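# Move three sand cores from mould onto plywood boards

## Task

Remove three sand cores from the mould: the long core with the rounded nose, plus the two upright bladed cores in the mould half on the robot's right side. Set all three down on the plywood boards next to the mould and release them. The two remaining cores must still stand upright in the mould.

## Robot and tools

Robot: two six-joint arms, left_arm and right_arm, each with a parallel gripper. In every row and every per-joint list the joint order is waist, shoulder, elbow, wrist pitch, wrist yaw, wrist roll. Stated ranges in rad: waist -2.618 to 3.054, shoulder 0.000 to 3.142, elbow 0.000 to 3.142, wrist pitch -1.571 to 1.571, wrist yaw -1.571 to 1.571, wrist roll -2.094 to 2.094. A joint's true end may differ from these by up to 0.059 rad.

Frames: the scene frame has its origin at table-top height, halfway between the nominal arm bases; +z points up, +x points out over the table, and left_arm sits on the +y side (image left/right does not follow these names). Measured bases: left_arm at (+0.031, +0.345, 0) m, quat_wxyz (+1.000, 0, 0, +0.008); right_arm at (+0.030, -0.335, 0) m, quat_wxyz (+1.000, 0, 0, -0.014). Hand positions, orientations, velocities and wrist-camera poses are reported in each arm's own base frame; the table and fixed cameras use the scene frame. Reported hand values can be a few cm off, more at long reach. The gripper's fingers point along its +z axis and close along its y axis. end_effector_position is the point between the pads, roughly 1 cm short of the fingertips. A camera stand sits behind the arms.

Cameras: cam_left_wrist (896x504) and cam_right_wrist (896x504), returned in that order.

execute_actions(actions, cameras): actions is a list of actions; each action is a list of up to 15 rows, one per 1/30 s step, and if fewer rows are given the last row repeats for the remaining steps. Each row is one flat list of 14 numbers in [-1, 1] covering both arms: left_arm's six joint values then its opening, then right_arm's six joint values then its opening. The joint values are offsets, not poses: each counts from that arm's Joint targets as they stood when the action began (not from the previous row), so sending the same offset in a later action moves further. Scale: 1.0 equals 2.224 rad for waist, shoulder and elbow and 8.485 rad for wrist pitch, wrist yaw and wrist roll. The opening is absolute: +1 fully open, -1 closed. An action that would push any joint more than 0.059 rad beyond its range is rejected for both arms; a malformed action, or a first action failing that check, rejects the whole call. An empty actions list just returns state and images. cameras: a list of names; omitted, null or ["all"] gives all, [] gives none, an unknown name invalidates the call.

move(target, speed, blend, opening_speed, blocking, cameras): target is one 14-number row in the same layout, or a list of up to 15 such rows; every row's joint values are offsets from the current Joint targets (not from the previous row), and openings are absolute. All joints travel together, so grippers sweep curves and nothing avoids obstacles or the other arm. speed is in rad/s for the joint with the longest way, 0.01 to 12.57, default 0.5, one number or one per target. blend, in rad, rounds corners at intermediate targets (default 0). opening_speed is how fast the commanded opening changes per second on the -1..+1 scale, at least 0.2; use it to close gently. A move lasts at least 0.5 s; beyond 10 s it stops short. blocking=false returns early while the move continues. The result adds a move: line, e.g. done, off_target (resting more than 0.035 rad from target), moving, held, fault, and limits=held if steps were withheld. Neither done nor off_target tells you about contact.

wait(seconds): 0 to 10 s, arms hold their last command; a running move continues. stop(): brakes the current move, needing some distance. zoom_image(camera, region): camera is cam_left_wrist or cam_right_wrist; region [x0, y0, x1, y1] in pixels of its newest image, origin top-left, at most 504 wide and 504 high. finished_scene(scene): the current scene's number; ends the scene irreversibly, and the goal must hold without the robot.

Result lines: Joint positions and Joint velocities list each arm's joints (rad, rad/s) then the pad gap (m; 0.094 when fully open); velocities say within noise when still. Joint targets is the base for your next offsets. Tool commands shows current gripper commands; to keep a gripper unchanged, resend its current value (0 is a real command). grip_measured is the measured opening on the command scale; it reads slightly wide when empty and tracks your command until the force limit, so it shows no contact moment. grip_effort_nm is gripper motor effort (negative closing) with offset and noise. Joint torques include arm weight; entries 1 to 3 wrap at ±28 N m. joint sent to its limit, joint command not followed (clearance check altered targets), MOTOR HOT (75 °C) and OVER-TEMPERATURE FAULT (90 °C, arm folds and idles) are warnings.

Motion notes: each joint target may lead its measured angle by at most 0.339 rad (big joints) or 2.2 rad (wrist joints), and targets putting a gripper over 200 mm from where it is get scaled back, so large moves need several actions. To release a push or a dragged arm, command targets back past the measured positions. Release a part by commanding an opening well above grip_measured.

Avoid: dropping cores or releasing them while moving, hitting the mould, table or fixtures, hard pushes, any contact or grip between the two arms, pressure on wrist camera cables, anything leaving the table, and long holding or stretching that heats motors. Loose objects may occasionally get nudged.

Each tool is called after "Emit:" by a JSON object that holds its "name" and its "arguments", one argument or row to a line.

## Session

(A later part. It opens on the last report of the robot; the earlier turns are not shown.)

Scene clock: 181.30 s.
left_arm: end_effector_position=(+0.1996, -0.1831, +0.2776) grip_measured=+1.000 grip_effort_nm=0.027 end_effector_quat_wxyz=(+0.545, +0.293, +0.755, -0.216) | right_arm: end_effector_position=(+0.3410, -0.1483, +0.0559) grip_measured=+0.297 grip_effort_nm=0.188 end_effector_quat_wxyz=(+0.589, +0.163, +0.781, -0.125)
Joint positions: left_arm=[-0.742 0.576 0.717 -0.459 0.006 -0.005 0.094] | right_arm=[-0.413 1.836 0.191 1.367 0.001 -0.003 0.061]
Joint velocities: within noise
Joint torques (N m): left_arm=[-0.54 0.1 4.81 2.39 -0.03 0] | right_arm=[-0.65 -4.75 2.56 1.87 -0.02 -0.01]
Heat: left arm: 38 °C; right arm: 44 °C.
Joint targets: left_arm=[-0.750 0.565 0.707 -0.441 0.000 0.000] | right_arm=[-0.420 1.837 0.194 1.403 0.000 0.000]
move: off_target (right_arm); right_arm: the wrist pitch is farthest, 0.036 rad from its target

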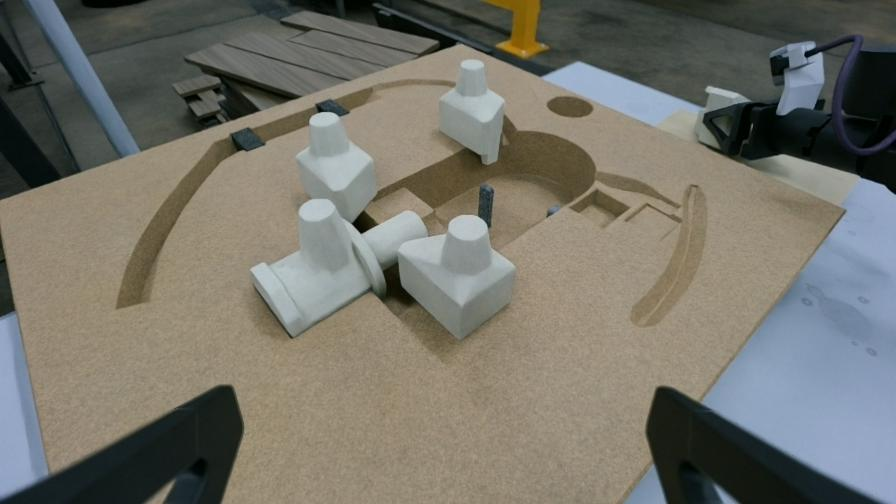

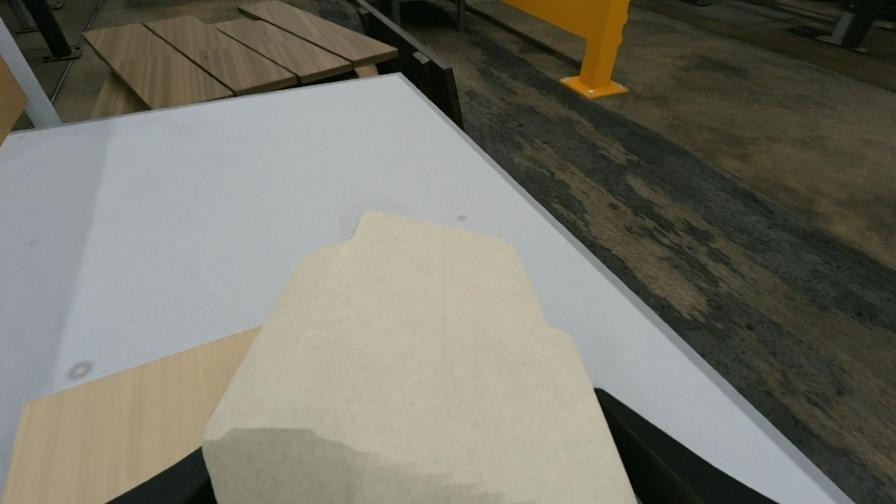

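Emit:
{"name": "move", "arguments": {
  "target": [0,0,0,0,0,0,1,0,0,0,0,0,0,0.85],
  "opening_speed": 1.0
}}

Emit:
{"name": "move", "arguments": {
  "target": [
    [0,0,0,0,0,0,1,0,-0.2316,0.0409,-0.0668,0,0,0.85],
    [0,0,0,0,0,0,1,0,-0.5643,0.2576,-0.2341,0,0,0.85],
    [0,0,0,0,0,0,1,0.405,-0.5643,0.2576,-0.2341,0,0,0.85]
  ],
  "speed": [0.5,1.2,1.2],
  "blend": 0.1
}}

Emit:
{"name": "zoom_image", "arguments": {
  "camera": "cam_left_wrist",
  "region": [640, 0, 896, 200]
}}

Scene clock: 209.50 s.
left_arm: end_effector_position=(+0.1996, -0.1831, +0.2777) grip_measured=+1.000 grip_effort_nm=0.037 end_effector_quat_wxyz=(+0.545, +0.293, +0.755, -0.216) | right_arm: end_effector_position=(+0.3414, -0.1485, +0.0575) grip_measured=+0.847 grip_effort_nm=0.178 end_effector_quat_wxyz=(+0.592, +0.162, +0.779, -0.125)
Joint positions: left_arm=[-0.742 0.576 0.717 -0.458 0.006 -0.005 0.094] | right_arm=[-0.413 1.836 0.191 1.374 0.001 -0.003 0.087]
Joint velocities: within noise
Joint torques (N m): left_arm=[-0.5 0.12 4.83 2.4 -0.03 0] | right_arm=[-0.64 -4.72 2.58 1.81 -0.01 -0.01]
Heat: left arm: 40 °C; right arm: 44 °C.
Joint targets: left_arm=[-0.750 0.565 0.707 -0.440 0.000 0.000] | right_arm=[-0.420 1.837 0.194 1.403 0.000 0.000]
move: done

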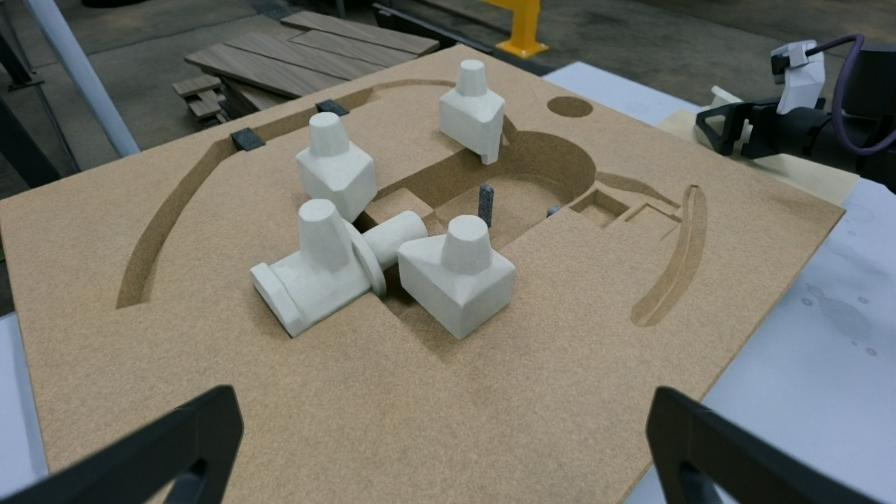

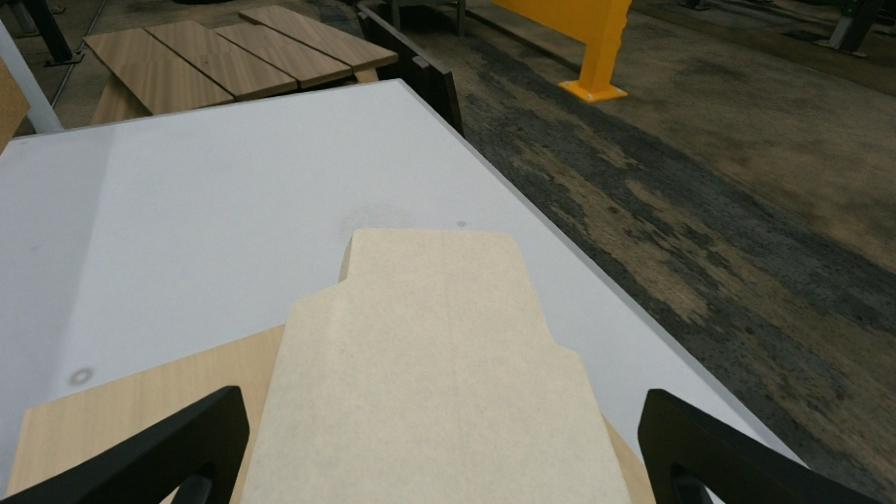

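Scene clock: 213.07 s.
left_arm: end_effector_position=(+0.1996, -0.1831, +0.2777) grip_measured=+1.000 grip_effort_nm=0.032 end_effector_quat_wxyz=(+0.545, +0.293, +0.755, -0.216) | right_arm: end_effector_position=(+0.2323, +0.1198, +0.2589) grip_measured=+0.847 grip_effort_nm=0.173 end_effector_quat_wxyz=(+0.528, -0.198, +0.816, +0.126)
Joint positions: left_arm=[-0.742 0.576 0.717 -0.458 0.006 -0.005 0.094] | right_arm=[0.473 0.586 0.741 -0.578 0.002 -0.003 0.087]
Joint velocities: within noise
Joint torques (N m): left_arm=[-0.55 0.13 4.77 2.38 -0.05 0] | right_arm=[0.69 0.43 7.97 1.43 -0.01 -0.02]
Heat: left arm: 40 °C; right arm: 44 °C.
Joint targets: left_arm=[-0.750 0.565 0.707 -0.441 0.000 0.000] | right_arm=[0.481 0.582 0.767 -0.583 0.000 0.000]
move: done

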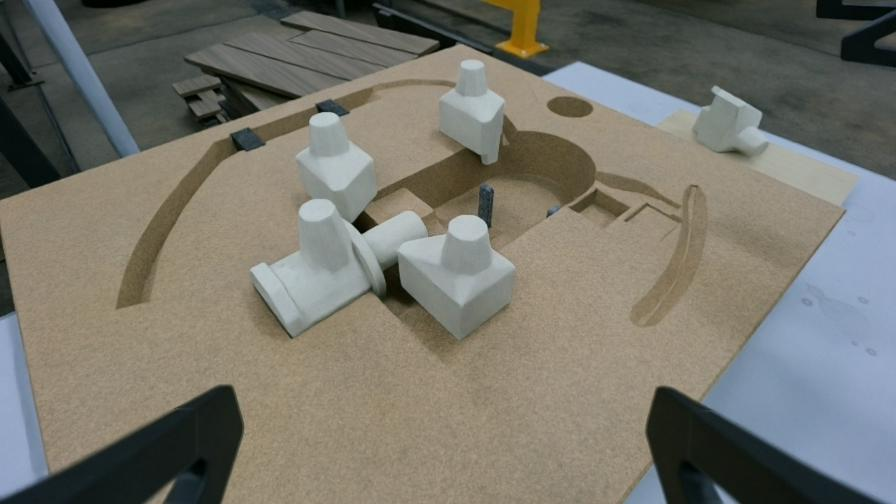

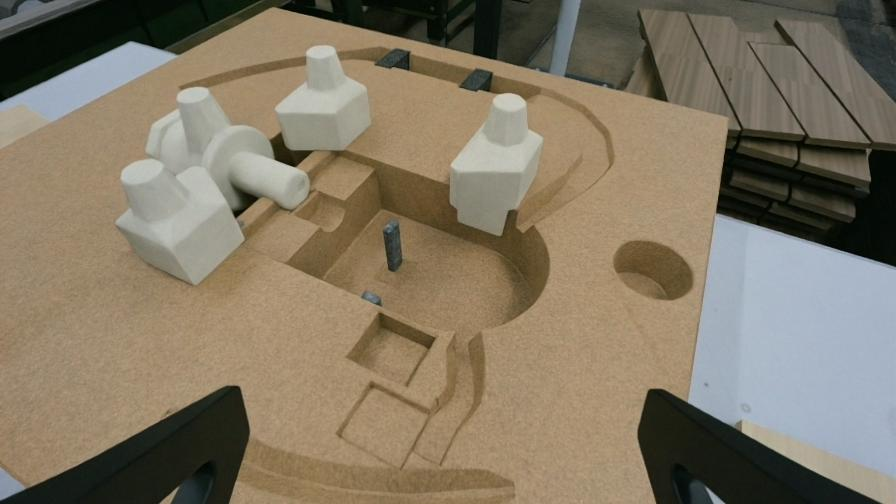

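Scaled by 1.969.

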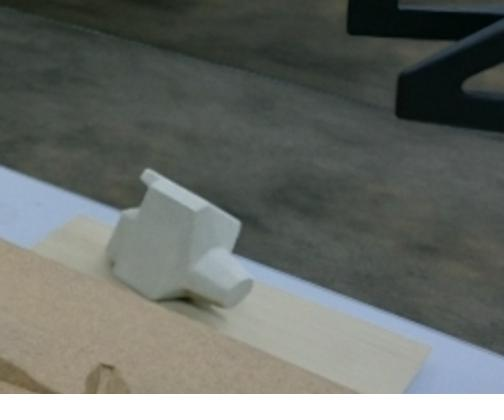

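Emit:
{"name": "move", "arguments": {
  "target": [0,0,0,0,0,0,1,0,0.699,0.658,-0.0769,0.0235,0.048,1],
  "speed": 1.0
}}

Scene clock: 219.10 s.
left_arm: end_effector_position=(+0.1996, -0.1831, +0.2777) grip_measured=+1.000 grip_effort_nm=0.032 end_effector_quat_wxyz=(+0.545, +0.293, +0.755, -0.216) | right_arm: end_effector_position=(+0.4608, +0.1995, +0.1896) grip_measured=+0.997 grip_effort_nm=0.178 end_effector_quat_wxyz=(+0.222, -0.017, +0.975, +0.003)
Joint positions: left_arm=[-0.742 0.576 0.717 -0.458 0.006 -0.005 0.094] | right_arm=[0.473 2.137 2.2 -1.223 0.187 0.399 0.094]
Joint velocities: within noise
Joint torques (N m): left_arm=[-0.57 0.16 4.79 2.37 -0.03 -0.01] | right_arm=[0.66 -10.18 7.82 0.65 0.2 0.05]
Heat: left arm: 40 °C; right arm: 42 °C.
Joint targets: left_arm=[-0.750 0.565 0.707 -0.441 0.000 0.000] | right_arm=[0.481 2.136 2.230 -1.236 0.199 0.407]
move: done

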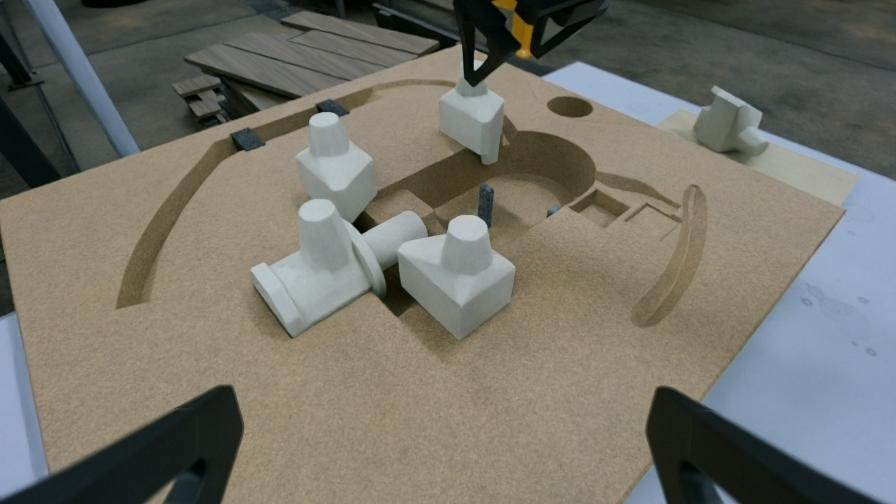

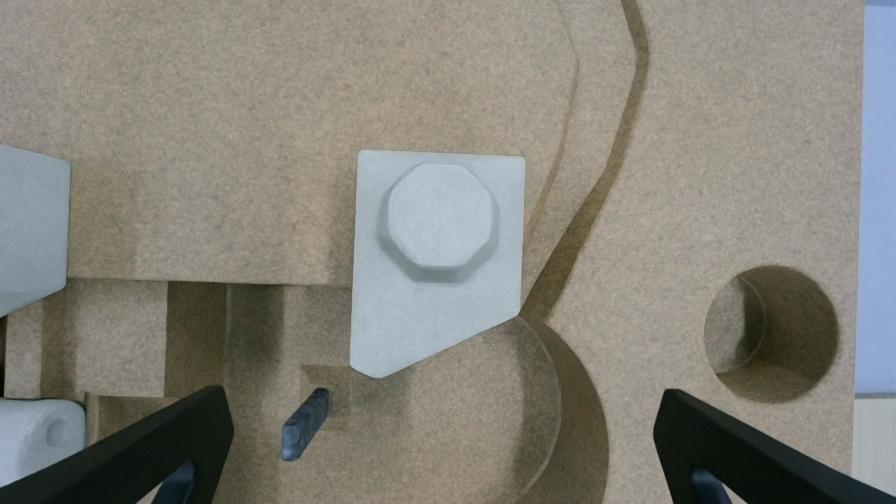

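Emit:
{"name": "move", "arguments": {
  "target": [0,0,0,0,0,0,1,-0.0243,0.1174,0.0625,-0.0012,-0.0089,-0.0031,1],
  "speed": 0.15,
  "cameras": ["cam_right_wrist"]
}}

Scene clock: 263.83 s.
left_arm: end_effector_position=(+0.1996, -0.1831, +0.2777) grip_measured=+1.000 grip_effort_nm=0.032 end_effector_quat_wxyz=(+0.545, +0.293, +0.755, -0.216) | right_arm: end_effector_position=(+0.4899, +0.2030, +0.1084) grip_measured=+0.997 grip_effort_nm=0.183 end_effector_quat_wxyz=(+0.156, -0.014, +0.988, -0.001)
Joint positions: left_arm=[-0.742 0.576 0.717 -0.458 0.006 -0.005 0.094] | right_arm=[0.434 2.385 2.335 -1.235 0.128 0.387 0.094]
Joint velocities: within noise
Joint torques (N m): left_arm=[-0.55 0.13 4.83 2.38 -0.03 -0.02] | right_arm=[-0.65 -10.54 8.23 0.44 -0.02 -0.11]
Heat: left arm: 42 °C; right arm: 38 °C.
Joint targets: left_arm=[-0.750 0.565 0.707 -0.441 0.000 0.000] | right_arm=[0.427 2.397 2.369 -1.246 0.124 0.381]
move: done
Images, in order (width x height): cam_right_wrist 896x504.

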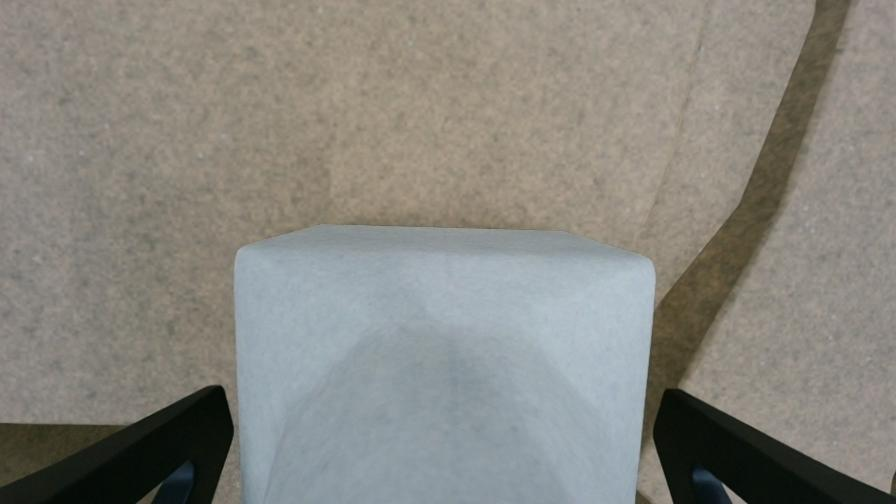

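Emit:
{"name": "move", "arguments": {
  "target": [0,0,0,0,0,0,1,0,0,0,0,0,0,0.0],
  "opening_speed": 0.6,
  "cameras": []
}}

Emit:
{"name": "move", "arguments": {
  "target": [
    [0,0,0,0,0,0,1,0,0.0214,0.0764,-0.0144,0,0,0],
    [0,0,0,0,0,0,1,0,0.0012,0.0674,-0.0173,0,0,0],
    [0,0,0,0,0,0,1,0,-0.0592,-0.0205,-0.0101,0,0,0]
  ],
  "speed": 0.25
}}

Emit:
{"name": "zoom_image", "arguments": {
  "camera": "cam_left_wrist",
  "region": [400, 0, 656, 220]
}}

Scene clock: 275.90 s.
left_arm: end_effector_position=(+0.1996, -0.1831, +0.2777) grip_measured=+1.000 grip_effort_nm=0.027 end_effector_quat_wxyz=(+0.545, +0.293, +0.755, -0.216) | right_arm: end_effector_position=(+0.4895, +0.2033, +0.1083) grip_measured=+0.160 grip_effort_nm=-0.999 end_effector_quat_wxyz=(+0.155, -0.015, +0.988, -0.001)
Joint positions: left_arm=[-0.742 0.576 0.717 -0.458 0.006 -0.005 0.094] | right_arm=[0.434 2.385 2.335 -1.236 0.126 0.386 0.055]
Joint velocities: within noise
Joint torques (N m): left_arm=[-0.54 0.05 4.79 2.4 -0.04 -0.02] | right_arm=[-0.65 -10.67 8.17 0.46 0.03 -0.1]
Heat: left arm: 42 °C; right arm: 41 °C.
Joint targets: left_arm=[-0.750 0.565 0.707 -0.441 0.000 0.000] | right_arm=[0.427 2.397 2.369 -1.246 0.124 0.381]
move: done
No camera images: "cameras" was empty.

Scene clock: 278.20 s.
left_arm: end_effector_position=(+0.1996, -0.1831, +0.2777) grip_measured=+1.000 grip_effort_nm=0.037 end_effector_quat_wxyz=(+0.545, +0.293, +0.755, -0.216) | right_arm: end_effector_position=(+0.4657, +0.1932, +0.1280) grip_measured=+0.160 grip_effort_nm=-1.009 end_effector_quat_wxyz=(+0.131, -0.019, +0.991, -0.008)
Joint positions: left_arm=[-0.742 0.576 0.717 -0.458 0.006 -0.005 0.094] | right_arm=[0.434 2.326 2.324 -1.335 0.119 0.382 0.054]
Joint velocities: within noise
Joint torques (N m): left_arm=[-0.53 0.08 4.82 2.38 -0.03 0] | right_arm=[-0.58 -16.1 5.29 0.51 0.1 -0.05]
Heat: left arm: 42 °C; right arm: 43 °C.
Joint targets: left_arm=[-0.750 0.565 0.707 -0.441 0.000 0.000] | right_arm=[0.427 2.266 2.324 -1.332 0.124 0.381]
move: off_target (right_arm); right_arm: the shoulder is farthest, 0.060 rad from its target

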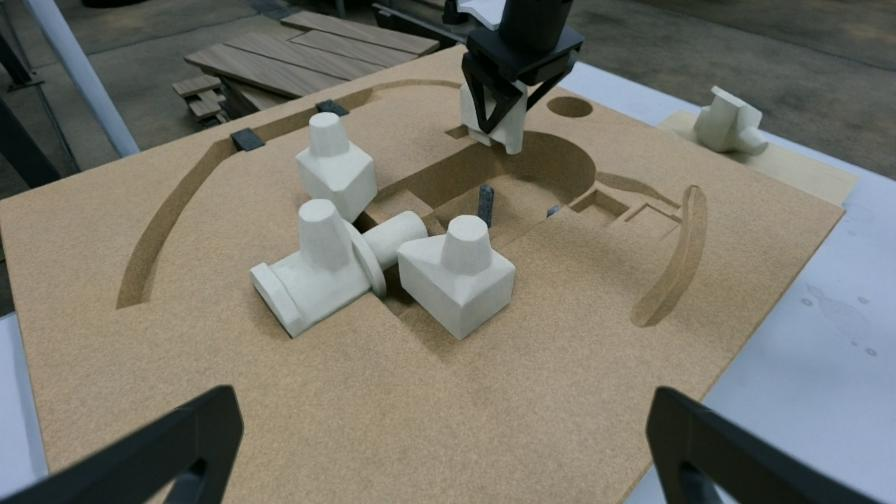

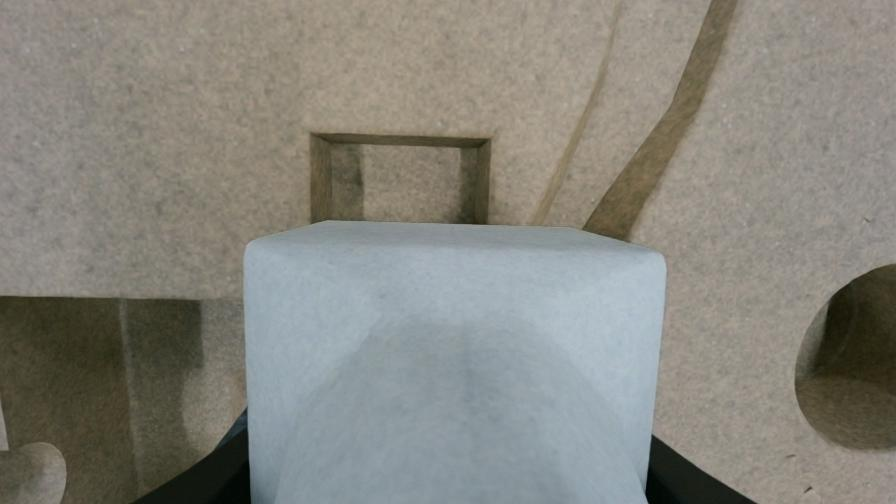

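Scaled by 1.969.

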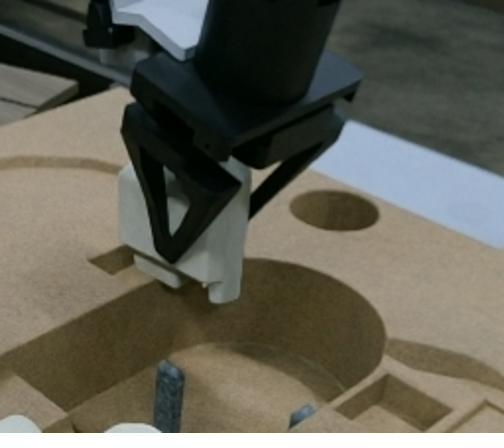

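Emit:
{"name": "move", "arguments": {
  "target": [
    [0,0,0,0,0,0,1,0,0.0423,0.01,-0.002,0,0,0],
    [0,0,0,0,0,0,1,0,0.0423,0.0656,-0.0104,0,0,0]
  ],
  "speed": 0.2
}}

Emit:
{"name": "zoom_image", "arguments": {
  "camera": "cam_left_wrist",
  "region": [400, 0, 656, 220]
}}

Scene clock: 285.53 s.
left_arm: end_effector_position=(+0.1996, -0.1832, +0.2778) grip_measured=+1.000 grip_effort_nm=0.027 end_effector_quat_wxyz=(+0.545, +0.293, +0.755, -0.216) | right_arm: end_effector_position=(+0.4629, +0.1919, +0.1363) grip_measured=+0.160 grip_effort_nm=-1.004 end_effector_quat_wxyz=(+0.120, -0.019, +0.992, -0.012)
Joint positions: left_arm=[-0.742 0.576 0.717 -0.458 0.006 -0.005 0.094] | right_arm=[0.434 2.362 2.427 -1.424 0.119 0.382 0.054]
Joint velocities: within noise
Joint torques (N m): left_arm=[-0.49 0.01 4.77 2.38 -0.04 -0.01] | right_arm=[-0.54 -11.43 8.55 0.46 0.1 -0.06]
Heat: left arm: 43 °C; right arm: 50 °C.
Joint targets: left_arm=[-0.750 0.565 0.707 -0.440 0.000 0.000] | right_arm=[0.427 2.360 2.470 -1.420 0.124 0.381]
move: off_target (right_arm); right_arm: the elbow is farthest, 0.042 rad from its target

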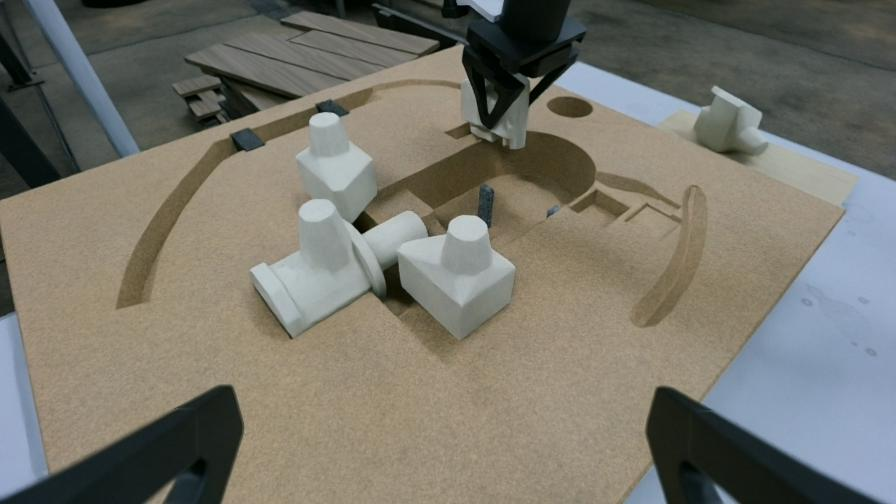

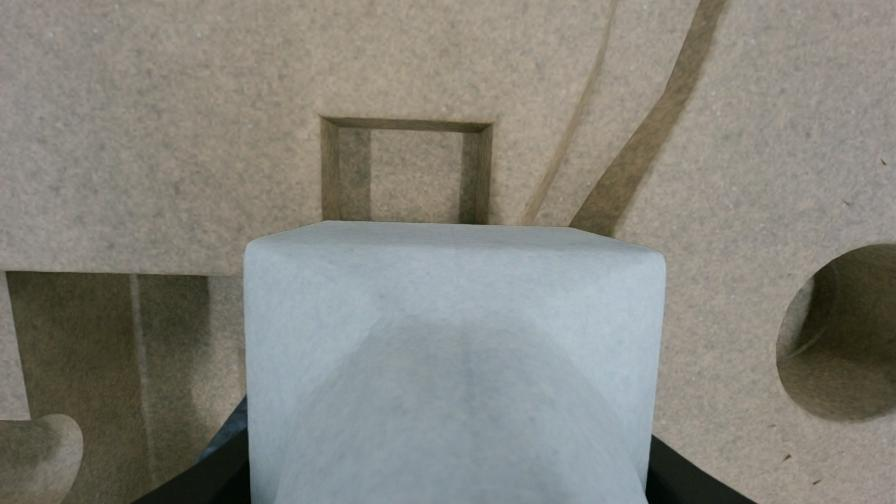

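Scaled by 1.969.

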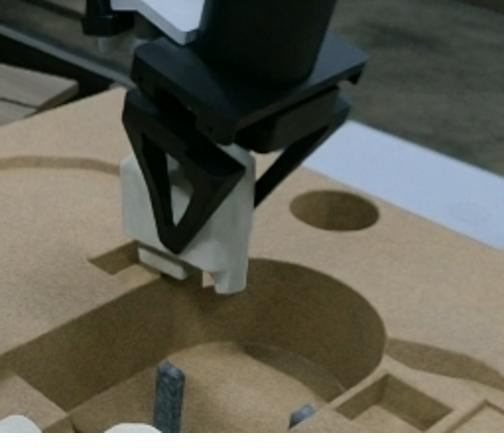

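Emit:
{"name": "move", "arguments": {
  "target": [
    [0,0,0,0,0,0,1,0,-0.1169,-0.054,0,0,0,0],
    [0,0,0,0,0,0,1,0,-0.4523,-0.2563,-0.0035,0,0,0],
    [0,0,0,0,0,0,1,-0.4933,-0.4523,-0.2563,-0.0035,-0.0305,-0.1259,0],
    [0,0,0,0,0,0,1,-0.4933,-0.4522,-0.5579,0.016,-0.0305,-0.1259,0]
  ],
  "speed": [0.4,0.9,0.9,0.7],
  "blend": [0.05,0.2,0.1,0]
}}

Emit:
{"name": "zoom_image", "arguments": {
  "camera": "cam_left_wrist",
  "region": [640, 0, 896, 200]
}}

Scene clock: 311.73 s.
left_arm: end_effector_position=(+0.1996, -0.1832, +0.2778) grip_measured=+1.000 grip_effort_nm=0.037 end_effector_quat_wxyz=(+0.545, +0.293, +0.755, -0.216) | right_arm: end_effector_position=(+0.2075, -0.1352, +0.1521) grip_measured=+0.160 grip_effort_nm=-0.999 end_effector_quat_wxyz=(+0.078, -0.011, +0.997, +0.011)
Joint positions: left_arm=[-0.742 0.576 0.717 -0.458 0.006 -0.005 0.094] | right_arm=[-0.665 1.375 1.224 -1.311 -0.115 -0.68 0.054]
Joint velocities: within noise
Joint torques (N m): left_arm=[-0.5 0.06 4.78 2.38 -0.03 -0.01] | right_arm=[-0.47 -5.57 5.65 0.54 -0.26 -0.12]
Heat: left arm: 43 °C; right arm: 45 °C.
Joint targets: left_arm=[-0.750 0.565 0.707 -0.440 0.000 0.000] | right_arm=[-0.671 1.354 1.229 -1.284 -0.135 -0.687]
move: done

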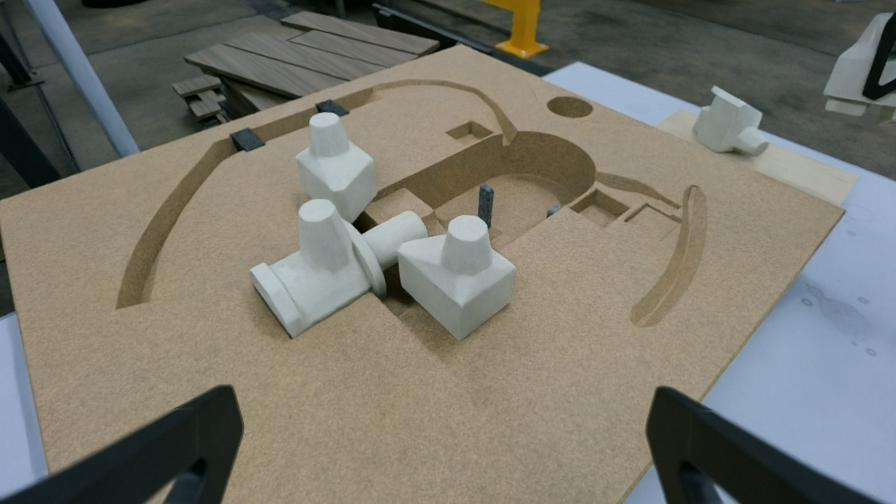

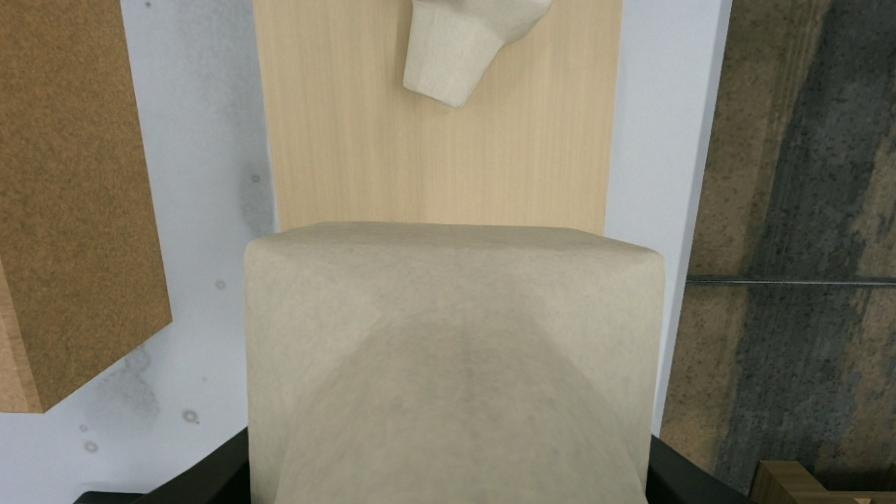

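Scaled by 1.969.

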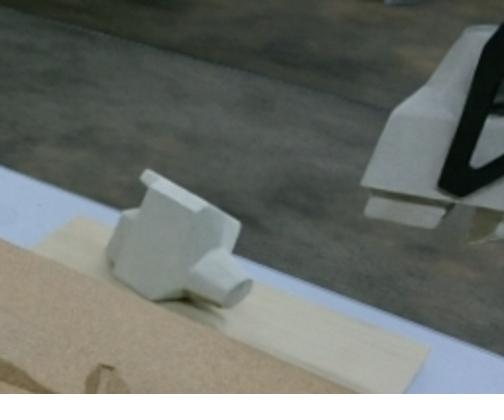

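Emit:
{"name": "move", "arguments": {
  "target": [0,0,0,0,0,0,1,0,0.0086,-0.1457,0.0404,0,0,0],
  "speed": 0.3,
  "cameras": ["cam_left_wrist"]
}}

Emit:
{"name": "zoom_image", "arguments": {
  "camera": "cam_left_wrist",
  "region": [640, 0, 896, 200]
}}

Emit:
{"name": "move", "arguments": {
  "target": [0,0,0,0,0,0,1,0,0.0052,-0.0145,0.0052,0,0,0],
  "speed": 0.1,
  "cameras": ["cam_left_wrist"]
}}

Emit:
{"name": "zoom_image", "arguments": {
  "camera": "cam_left_wrist",
  "region": [640, 0, 896, 200]
}}

Scene clock: 322.63 s.
left_arm: end_effector_position=(+0.1996, -0.1832, +0.2778) grip_measured=+1.000 grip_effort_nm=0.032 end_effector_quat_wxyz=(+0.545, +0.293, +0.755, -0.216) | right_arm: end_effector_position=(+0.2067, -0.1346, +0.0724) grip_measured=+0.160 grip_effort_nm=-1.004 end_effector_quat_wxyz=(+0.086, -0.011, +0.996, +0.005)
Joint positions: left_arm=[-0.742 0.576 0.717 -0.458 0.006 -0.005 0.094] | right_arm=[-0.665 1.375 0.903 -0.971 -0.115 -0.68 0.054]
Joint velocities: within noise
Joint torques (N m): left_arm=[-0.53 0.06 4.81 2.39 -0.05 0] | right_arm=[-0.49 -3.96 5.35 0.6 -0.26 -0.13]
Heat: left arm: 44 °C; right arm: 40 °C.
Joint targets: left_arm=[-0.750 0.565 0.707 -0.441 0.000 0.000] | right_arm=[-0.671 1.373 0.905 -0.941 -0.135 -0.687]
move: done
Images, in order (width x height): cam_left_wrist 896x504.

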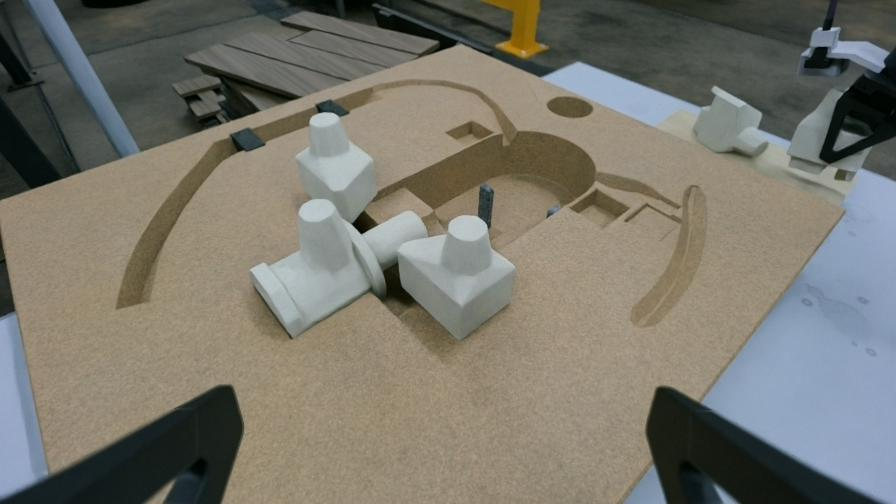

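Scaled by 1.969.

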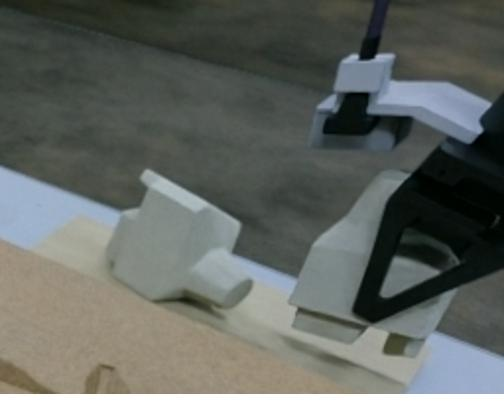

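Scene clock: 323.60 s.
left_arm: end_effector_position=(+0.1996, -0.1832, +0.2778) grip_measured=+1.000 grip_effort_nm=0.032 end_effector_quat_wxyz=(+0.545, +0.293, +0.755, -0.216) | right_arm: end_effector_position=(+0.2074, -0.1351, +0.0627) grip_measured=+0.160 grip_effort_nm=-1.004 end_effector_quat_wxyz=(+0.086, -0.011, +0.996, +0.005)
Joint positions: left_arm=[-0.742 0.576 0.717 -0.458 0.006 -0.005 0.094] | right_arm=[-0.665 1.387 0.873 -0.927 -0.115 -0.68 0.054]
Joint velocities: within noise
Joint torques (N m): left_arm=[-0.53 0.06 4.79 2.38 -0.02 0] | right_arm=[-0.49 -4.04 5.16 0.61 -0.25 -0.13]
Heat: left arm: 44 °C; right arm: 40 °C.
Joint targets: left_arm=[-0.750 0.565 0.707 -0.441 0.000 0.000] | right_arm=[-0.671 1.385 0.873 -0.897 -0.135 -0.687]
move: done
Images, in order (width x height): cam_left_wrist 896x504.

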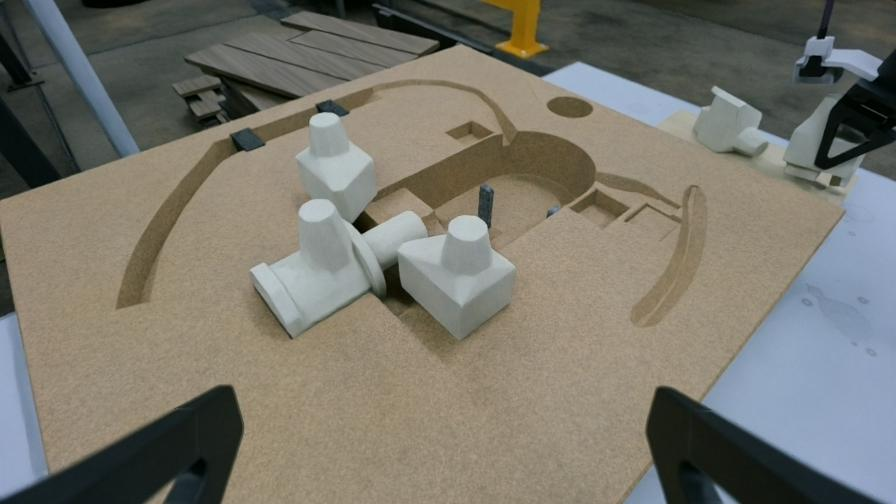

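Scaled by 1.969.

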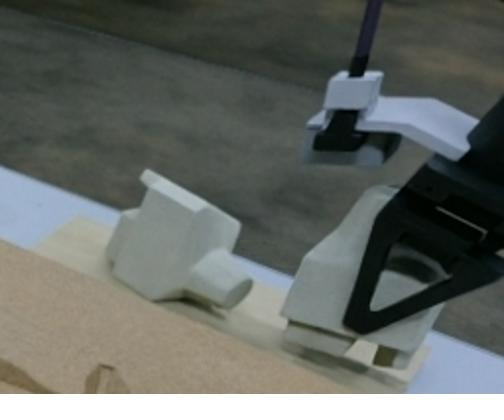

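Emit:
{"name": "move", "arguments": {
  "target": [
    [0,0,0,0,0,0,1,0.0135,0.0168,0.0137,0.0008,0,0,0],
    [0,0,0,0,0,0,1,0.0135,0.0225,0.0,0.006,0,0,0]
  ],
  "speed": 0.1,
  "cameras": ["cam_left_wrist"]
}}

Emit:
{"name": "zoom_image", "arguments": {
  "camera": "cam_left_wrist",
  "region": [640, 0, 896, 200]
}}

Scene clock: 330.07 s.
left_arm: end_effector_position=(+0.1996, -0.1832, +0.2778) grip_measured=+1.000 grip_effort_nm=0.032 end_effector_quat_wxyz=(+0.545, +0.293, +0.755, -0.216) | right_arm: end_effector_position=(+0.2093, -0.1331, +0.0578) grip_measured=+0.160 grip_effort_nm=-1.004 end_effector_quat_wxyz=(+0.078, -0.018, +0.997, +0.009)
Joint positions: left_arm=[-0.742 0.576 0.717 -0.458 0.006 -0.005 0.094] | right_arm=[-0.65 1.412 0.876 -0.923 -0.11 -0.68 0.054]
Joint velocities: within noise
Joint torques (N m): left_arm=[-0.55 0.17 4.81 2.4 -0.05 -0.02] | right_arm=[0.85 -2.33 4.85 1.03 -0.3 -0.12]
Heat: left arm: 44 °C; right arm: 38 °C.
Joint targets: left_arm=[-0.750 0.565 0.707 -0.441 0.000 0.000] | right_arm=[-0.641 1.435 0.872 -0.846 -0.135 -0.687]
move: off_target (right_arm); right_arm: the wrist pitch is farthest, 0.077 rad from its target
Images, in order (width x height): cam_left_wrist 896x504.

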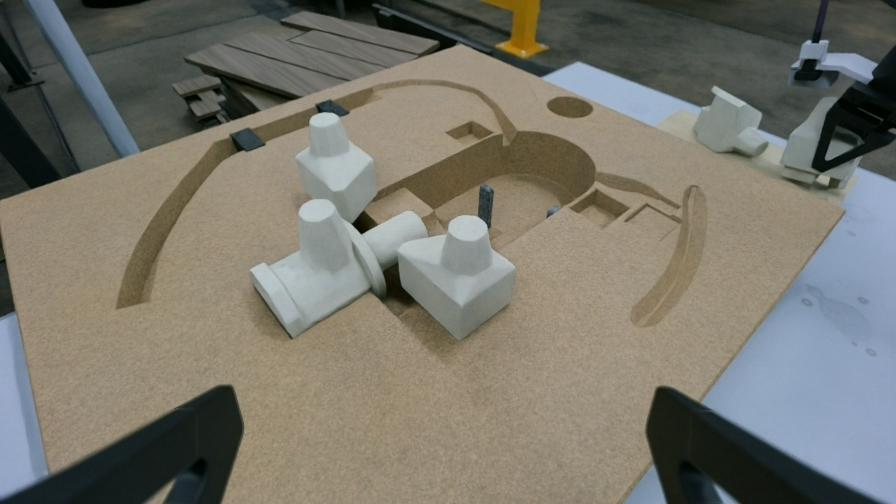

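Scaled by 1.969.

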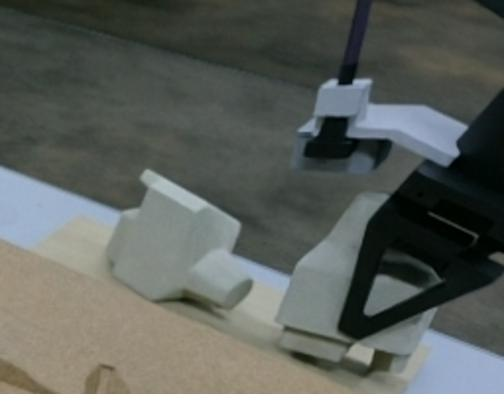

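Emit:
{"name": "move", "arguments": {
  "target": [0,0,0,0,0,0,1,0,-0.004,0.006,-0.002,0,0,0.35],
  "speed": 0.1,
  "opening_speed": 0.2
}}

Emit:
{"name": "zoom_image", "arguments": {
  "camera": "cam_left_wrist",
  "region": [640, 0, 896, 200]
}}

Scene clock: 334.70 s.
left_arm: end_effector_position=(+0.1996, -0.1832, +0.2778) grip_measured=+1.000 grip_effort_nm=0.032 end_effector_quat_wxyz=(+0.545, +0.293, +0.755, -0.216) | right_arm: end_effector_position=(+0.2185, -0.1368, +0.0570) grip_measured=+0.347 grip_effort_nm=0.183 end_effector_quat_wxyz=(+0.093, -0.021, +0.995, +0.003)
Joint positions: left_arm=[-0.742 0.576 0.717 -0.458 0.006 -0.005 0.094] | right_arm=[-0.647 1.422 0.876 -0.882 -0.12 -0.681 0.063]
Joint velocities: within noise
Joint torques (N m): left_arm=[-0.57 0.14 4.79 2.38 -0.03 -0.01] | right_arm=[0.59 -3.9 5.87 0.53 -0.21 -0.12]
Heat: left arm: 44 °C; right arm: 38 °C.
Joint targets: left_arm=[-0.750 0.565 0.707 -0.441 0.000 0.000] | right_arm=[-0.640 1.426 0.886 -0.863 -0.135 -0.687]
move: done

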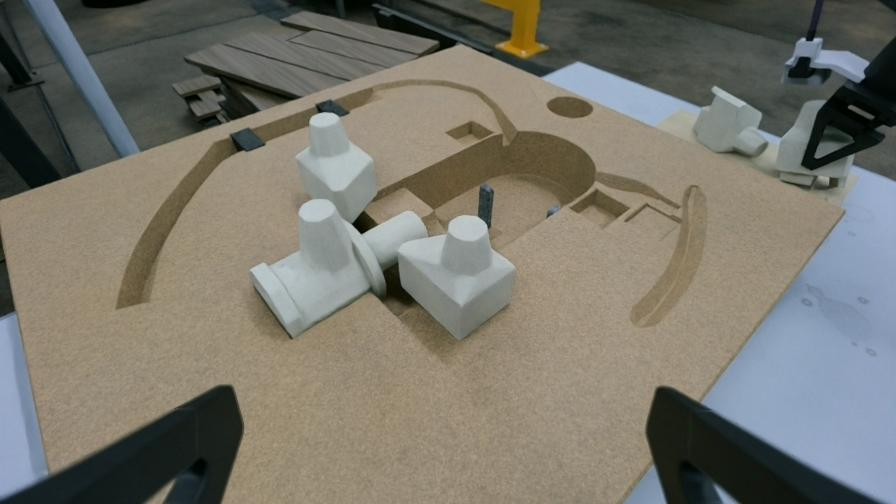

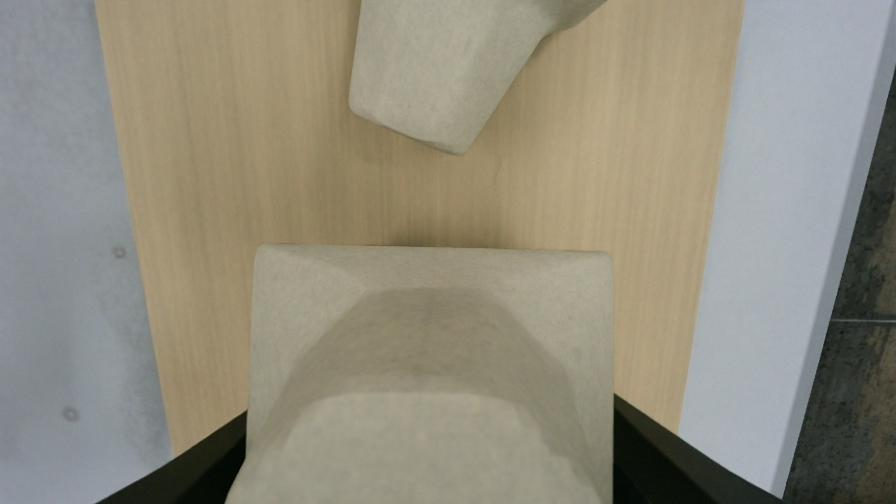

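Scaled by 1.969.

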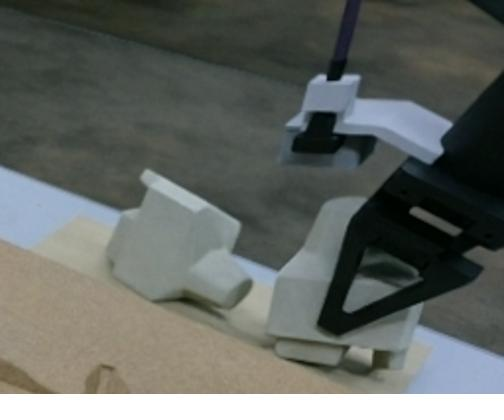

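Emit:
{"name": "move", "arguments": {
  "target": [0,0,0,0,0,0,1,0,0,0,0,0,0,0.85],
  "opening_speed": 1.0,
  "cameras": []
}}

Emit:
{"name": "move", "arguments": {
  "target": [
    [0,0,0,0,0,0,1,0,-0.0139,0.1869,-0.0533,0,0,0.85],
    [0.1813,0.7663,0.7858,-0.1281,0.0687,0.1381,1,0,-0.3795,-0.0535,0.033,0,0,0.85]
  ],
  "speed": [0.4,1.0]
}}

Scene clock: 360.97 s.
left_arm: end_effector_position=(+0.1996, -0.1832, +0.2778) grip_measured=+1.000 grip_effort_nm=0.027 end_effector_quat_wxyz=(+0.545, +0.293, +0.755, -0.216) | right_arm: end_effector_position=(+0.2187, -0.1369, +0.0570) grip_measured=+0.847 grip_effort_nm=0.188 end_effector_quat_wxyz=(+0.093, -0.021, +0.995, +0.003)
Joint positions: left_arm=[-0.742 0.576 0.717 -0.458 0.006 -0.005 0.094] | right_arm=[-0.647 1.422 0.876 -0.881 -0.12 -0.681 0.087]
Joint velocities: within noise
Joint torques (N m): left_arm=[-0.49 0.12 4.72 2.38 -0.02 0.01] | right_arm=[0.58 -3.88 5.9 0.52 -0.21 -0.11]
Heat: left arm: 45 °C; right arm: 36 °C.
Joint targets: left_arm=[-0.750 0.565 0.707 -0.441 0.000 0.000] | right_arm=[-0.640 1.426 0.886 -0.863 -0.135 -0.687]
move: done
No camera images: "cameras" was empty.

Scene clock: 364.80 s.
left_arm: end_effector_position=(+0.4088, -0.2480, +0.2055) grip_measured=+1.000 grip_effort_nm=0.032 end_effector_quat_wxyz=(+0.207, +0.677, +0.676, -0.207) | right_arm: end_effector_position=(+0.2196, -0.1373, +0.2689) grip_measured=+0.847 grip_effort_nm=0.178 end_effector_quat_wxyz=(+0.459, -0.048, +0.836, -0.296)
Joint positions: left_arm=[-0.348 2.26 2.432 -1.517 0.554 1.16 0.094] | right_arm=[-0.647 0.59 0.778 -0.606 -0.122 -0.683 0.087]
Joint velocities: within noise
Joint torques (N m): left_arm=[0.09 -10.03 6.38 0.73 0.67 0.09] | right_arm=[0.62 0.2 5.03 1.69 -0.16 -0.08]
Heat: left arm: 44 °C; right arm: 36 °C.
Joint targets: left_arm=[-0.347 2.270 2.455 -1.527 0.583 1.172] | right_arm=[-0.640 0.582 0.767 -0.583 -0.135 -0.687]
move: done

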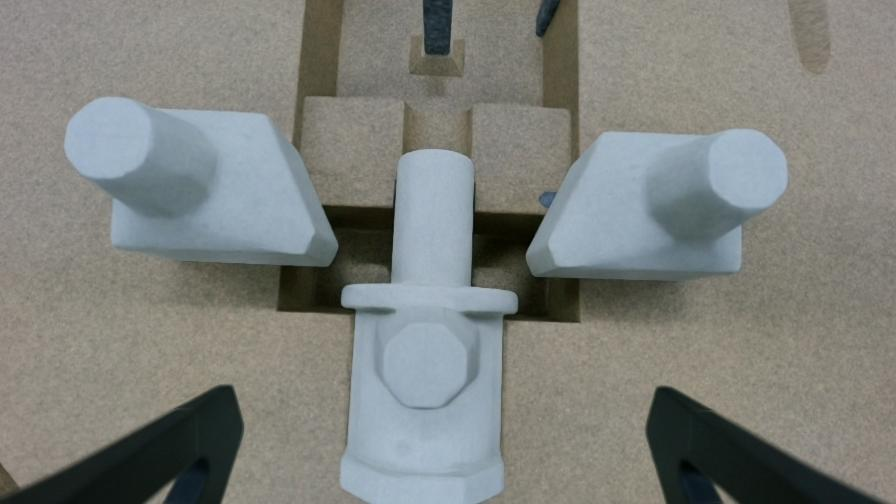

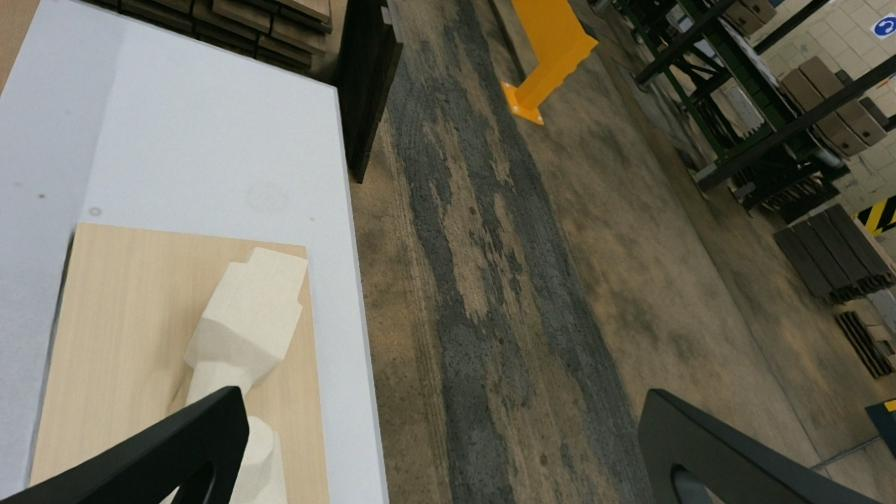

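Emit:
{"name": "zoom_image", "arguments": {
  "camera": "cam_left_wrist",
  "region": [300, 130, 560, 504]
}}

Scaled by 1.348.

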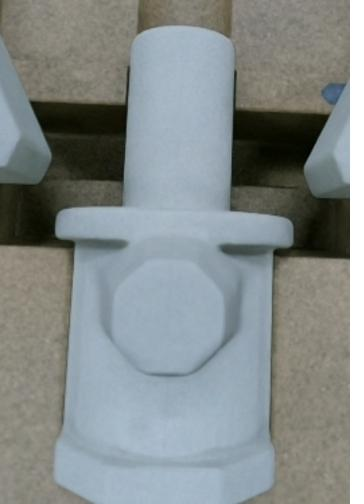

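Emit:
{"name": "move", "arguments": {
  "target": [-0.0303,0.0168,-0.0857,0.0201,-0.0232,-0.0039,1,0,0,0,0,0,0,0.85],
  "speed": 0.2,
  "cameras": ["cam_left_wrist"]
}}

Scene clock: 384.47 s.
left_arm: end_effector_position=(+0.4182, -0.2524, +0.1414) grip_measured=+1.000 grip_effort_nm=0.037 end_effector_quat_wxyz=(+0.155, +0.697, +0.686, -0.141) | right_arm: end_effector_position=(+0.2197, -0.1374, +0.2690) grip_measured=+0.847 grip_effort_nm=0.178 end_effector_quat_wxyz=(+0.460, -0.048, +0.836, -0.296)
Joint positions: left_arm=[-0.408 2.285 2.272 -1.365 0.379 1.142 0.094] | right_arm=[-0.647 0.59 0.778 -0.605 -0.122 -0.684 0.087]
Joint velocities: within noise
Joint torques (N m): left_arm=[-0.49 -9.57 4.08 0.87 0.33 -0.11] | right_arm=[0.58 0.2 5.04 1.7 -0.16 -0.08]
Heat: left arm: 40 °C; right arm: 39 °C.
Joint targets: left_arm=[-0.415 2.307 2.264 -1.357 0.386 1.139] | right_arm=[-0.640 0.582 0.767 -0.583 -0.135 -0.687]
move: done
Images, in order (width x height): cam_left_wrist 896x504.

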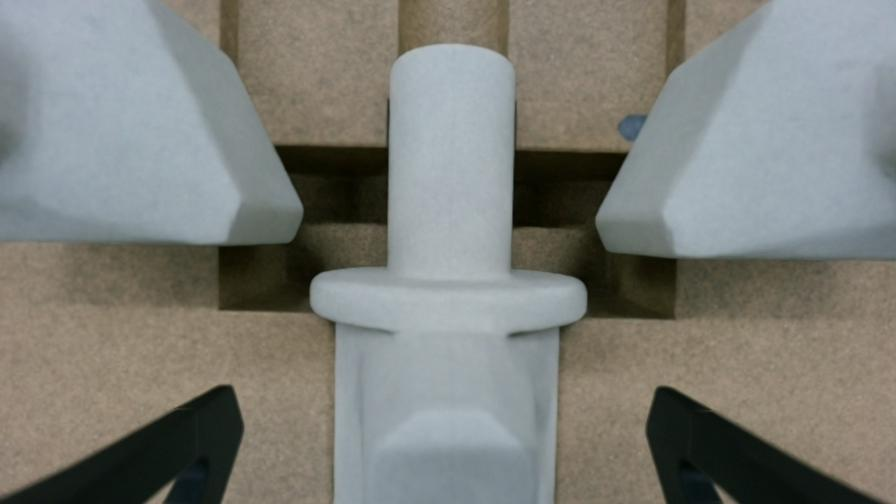

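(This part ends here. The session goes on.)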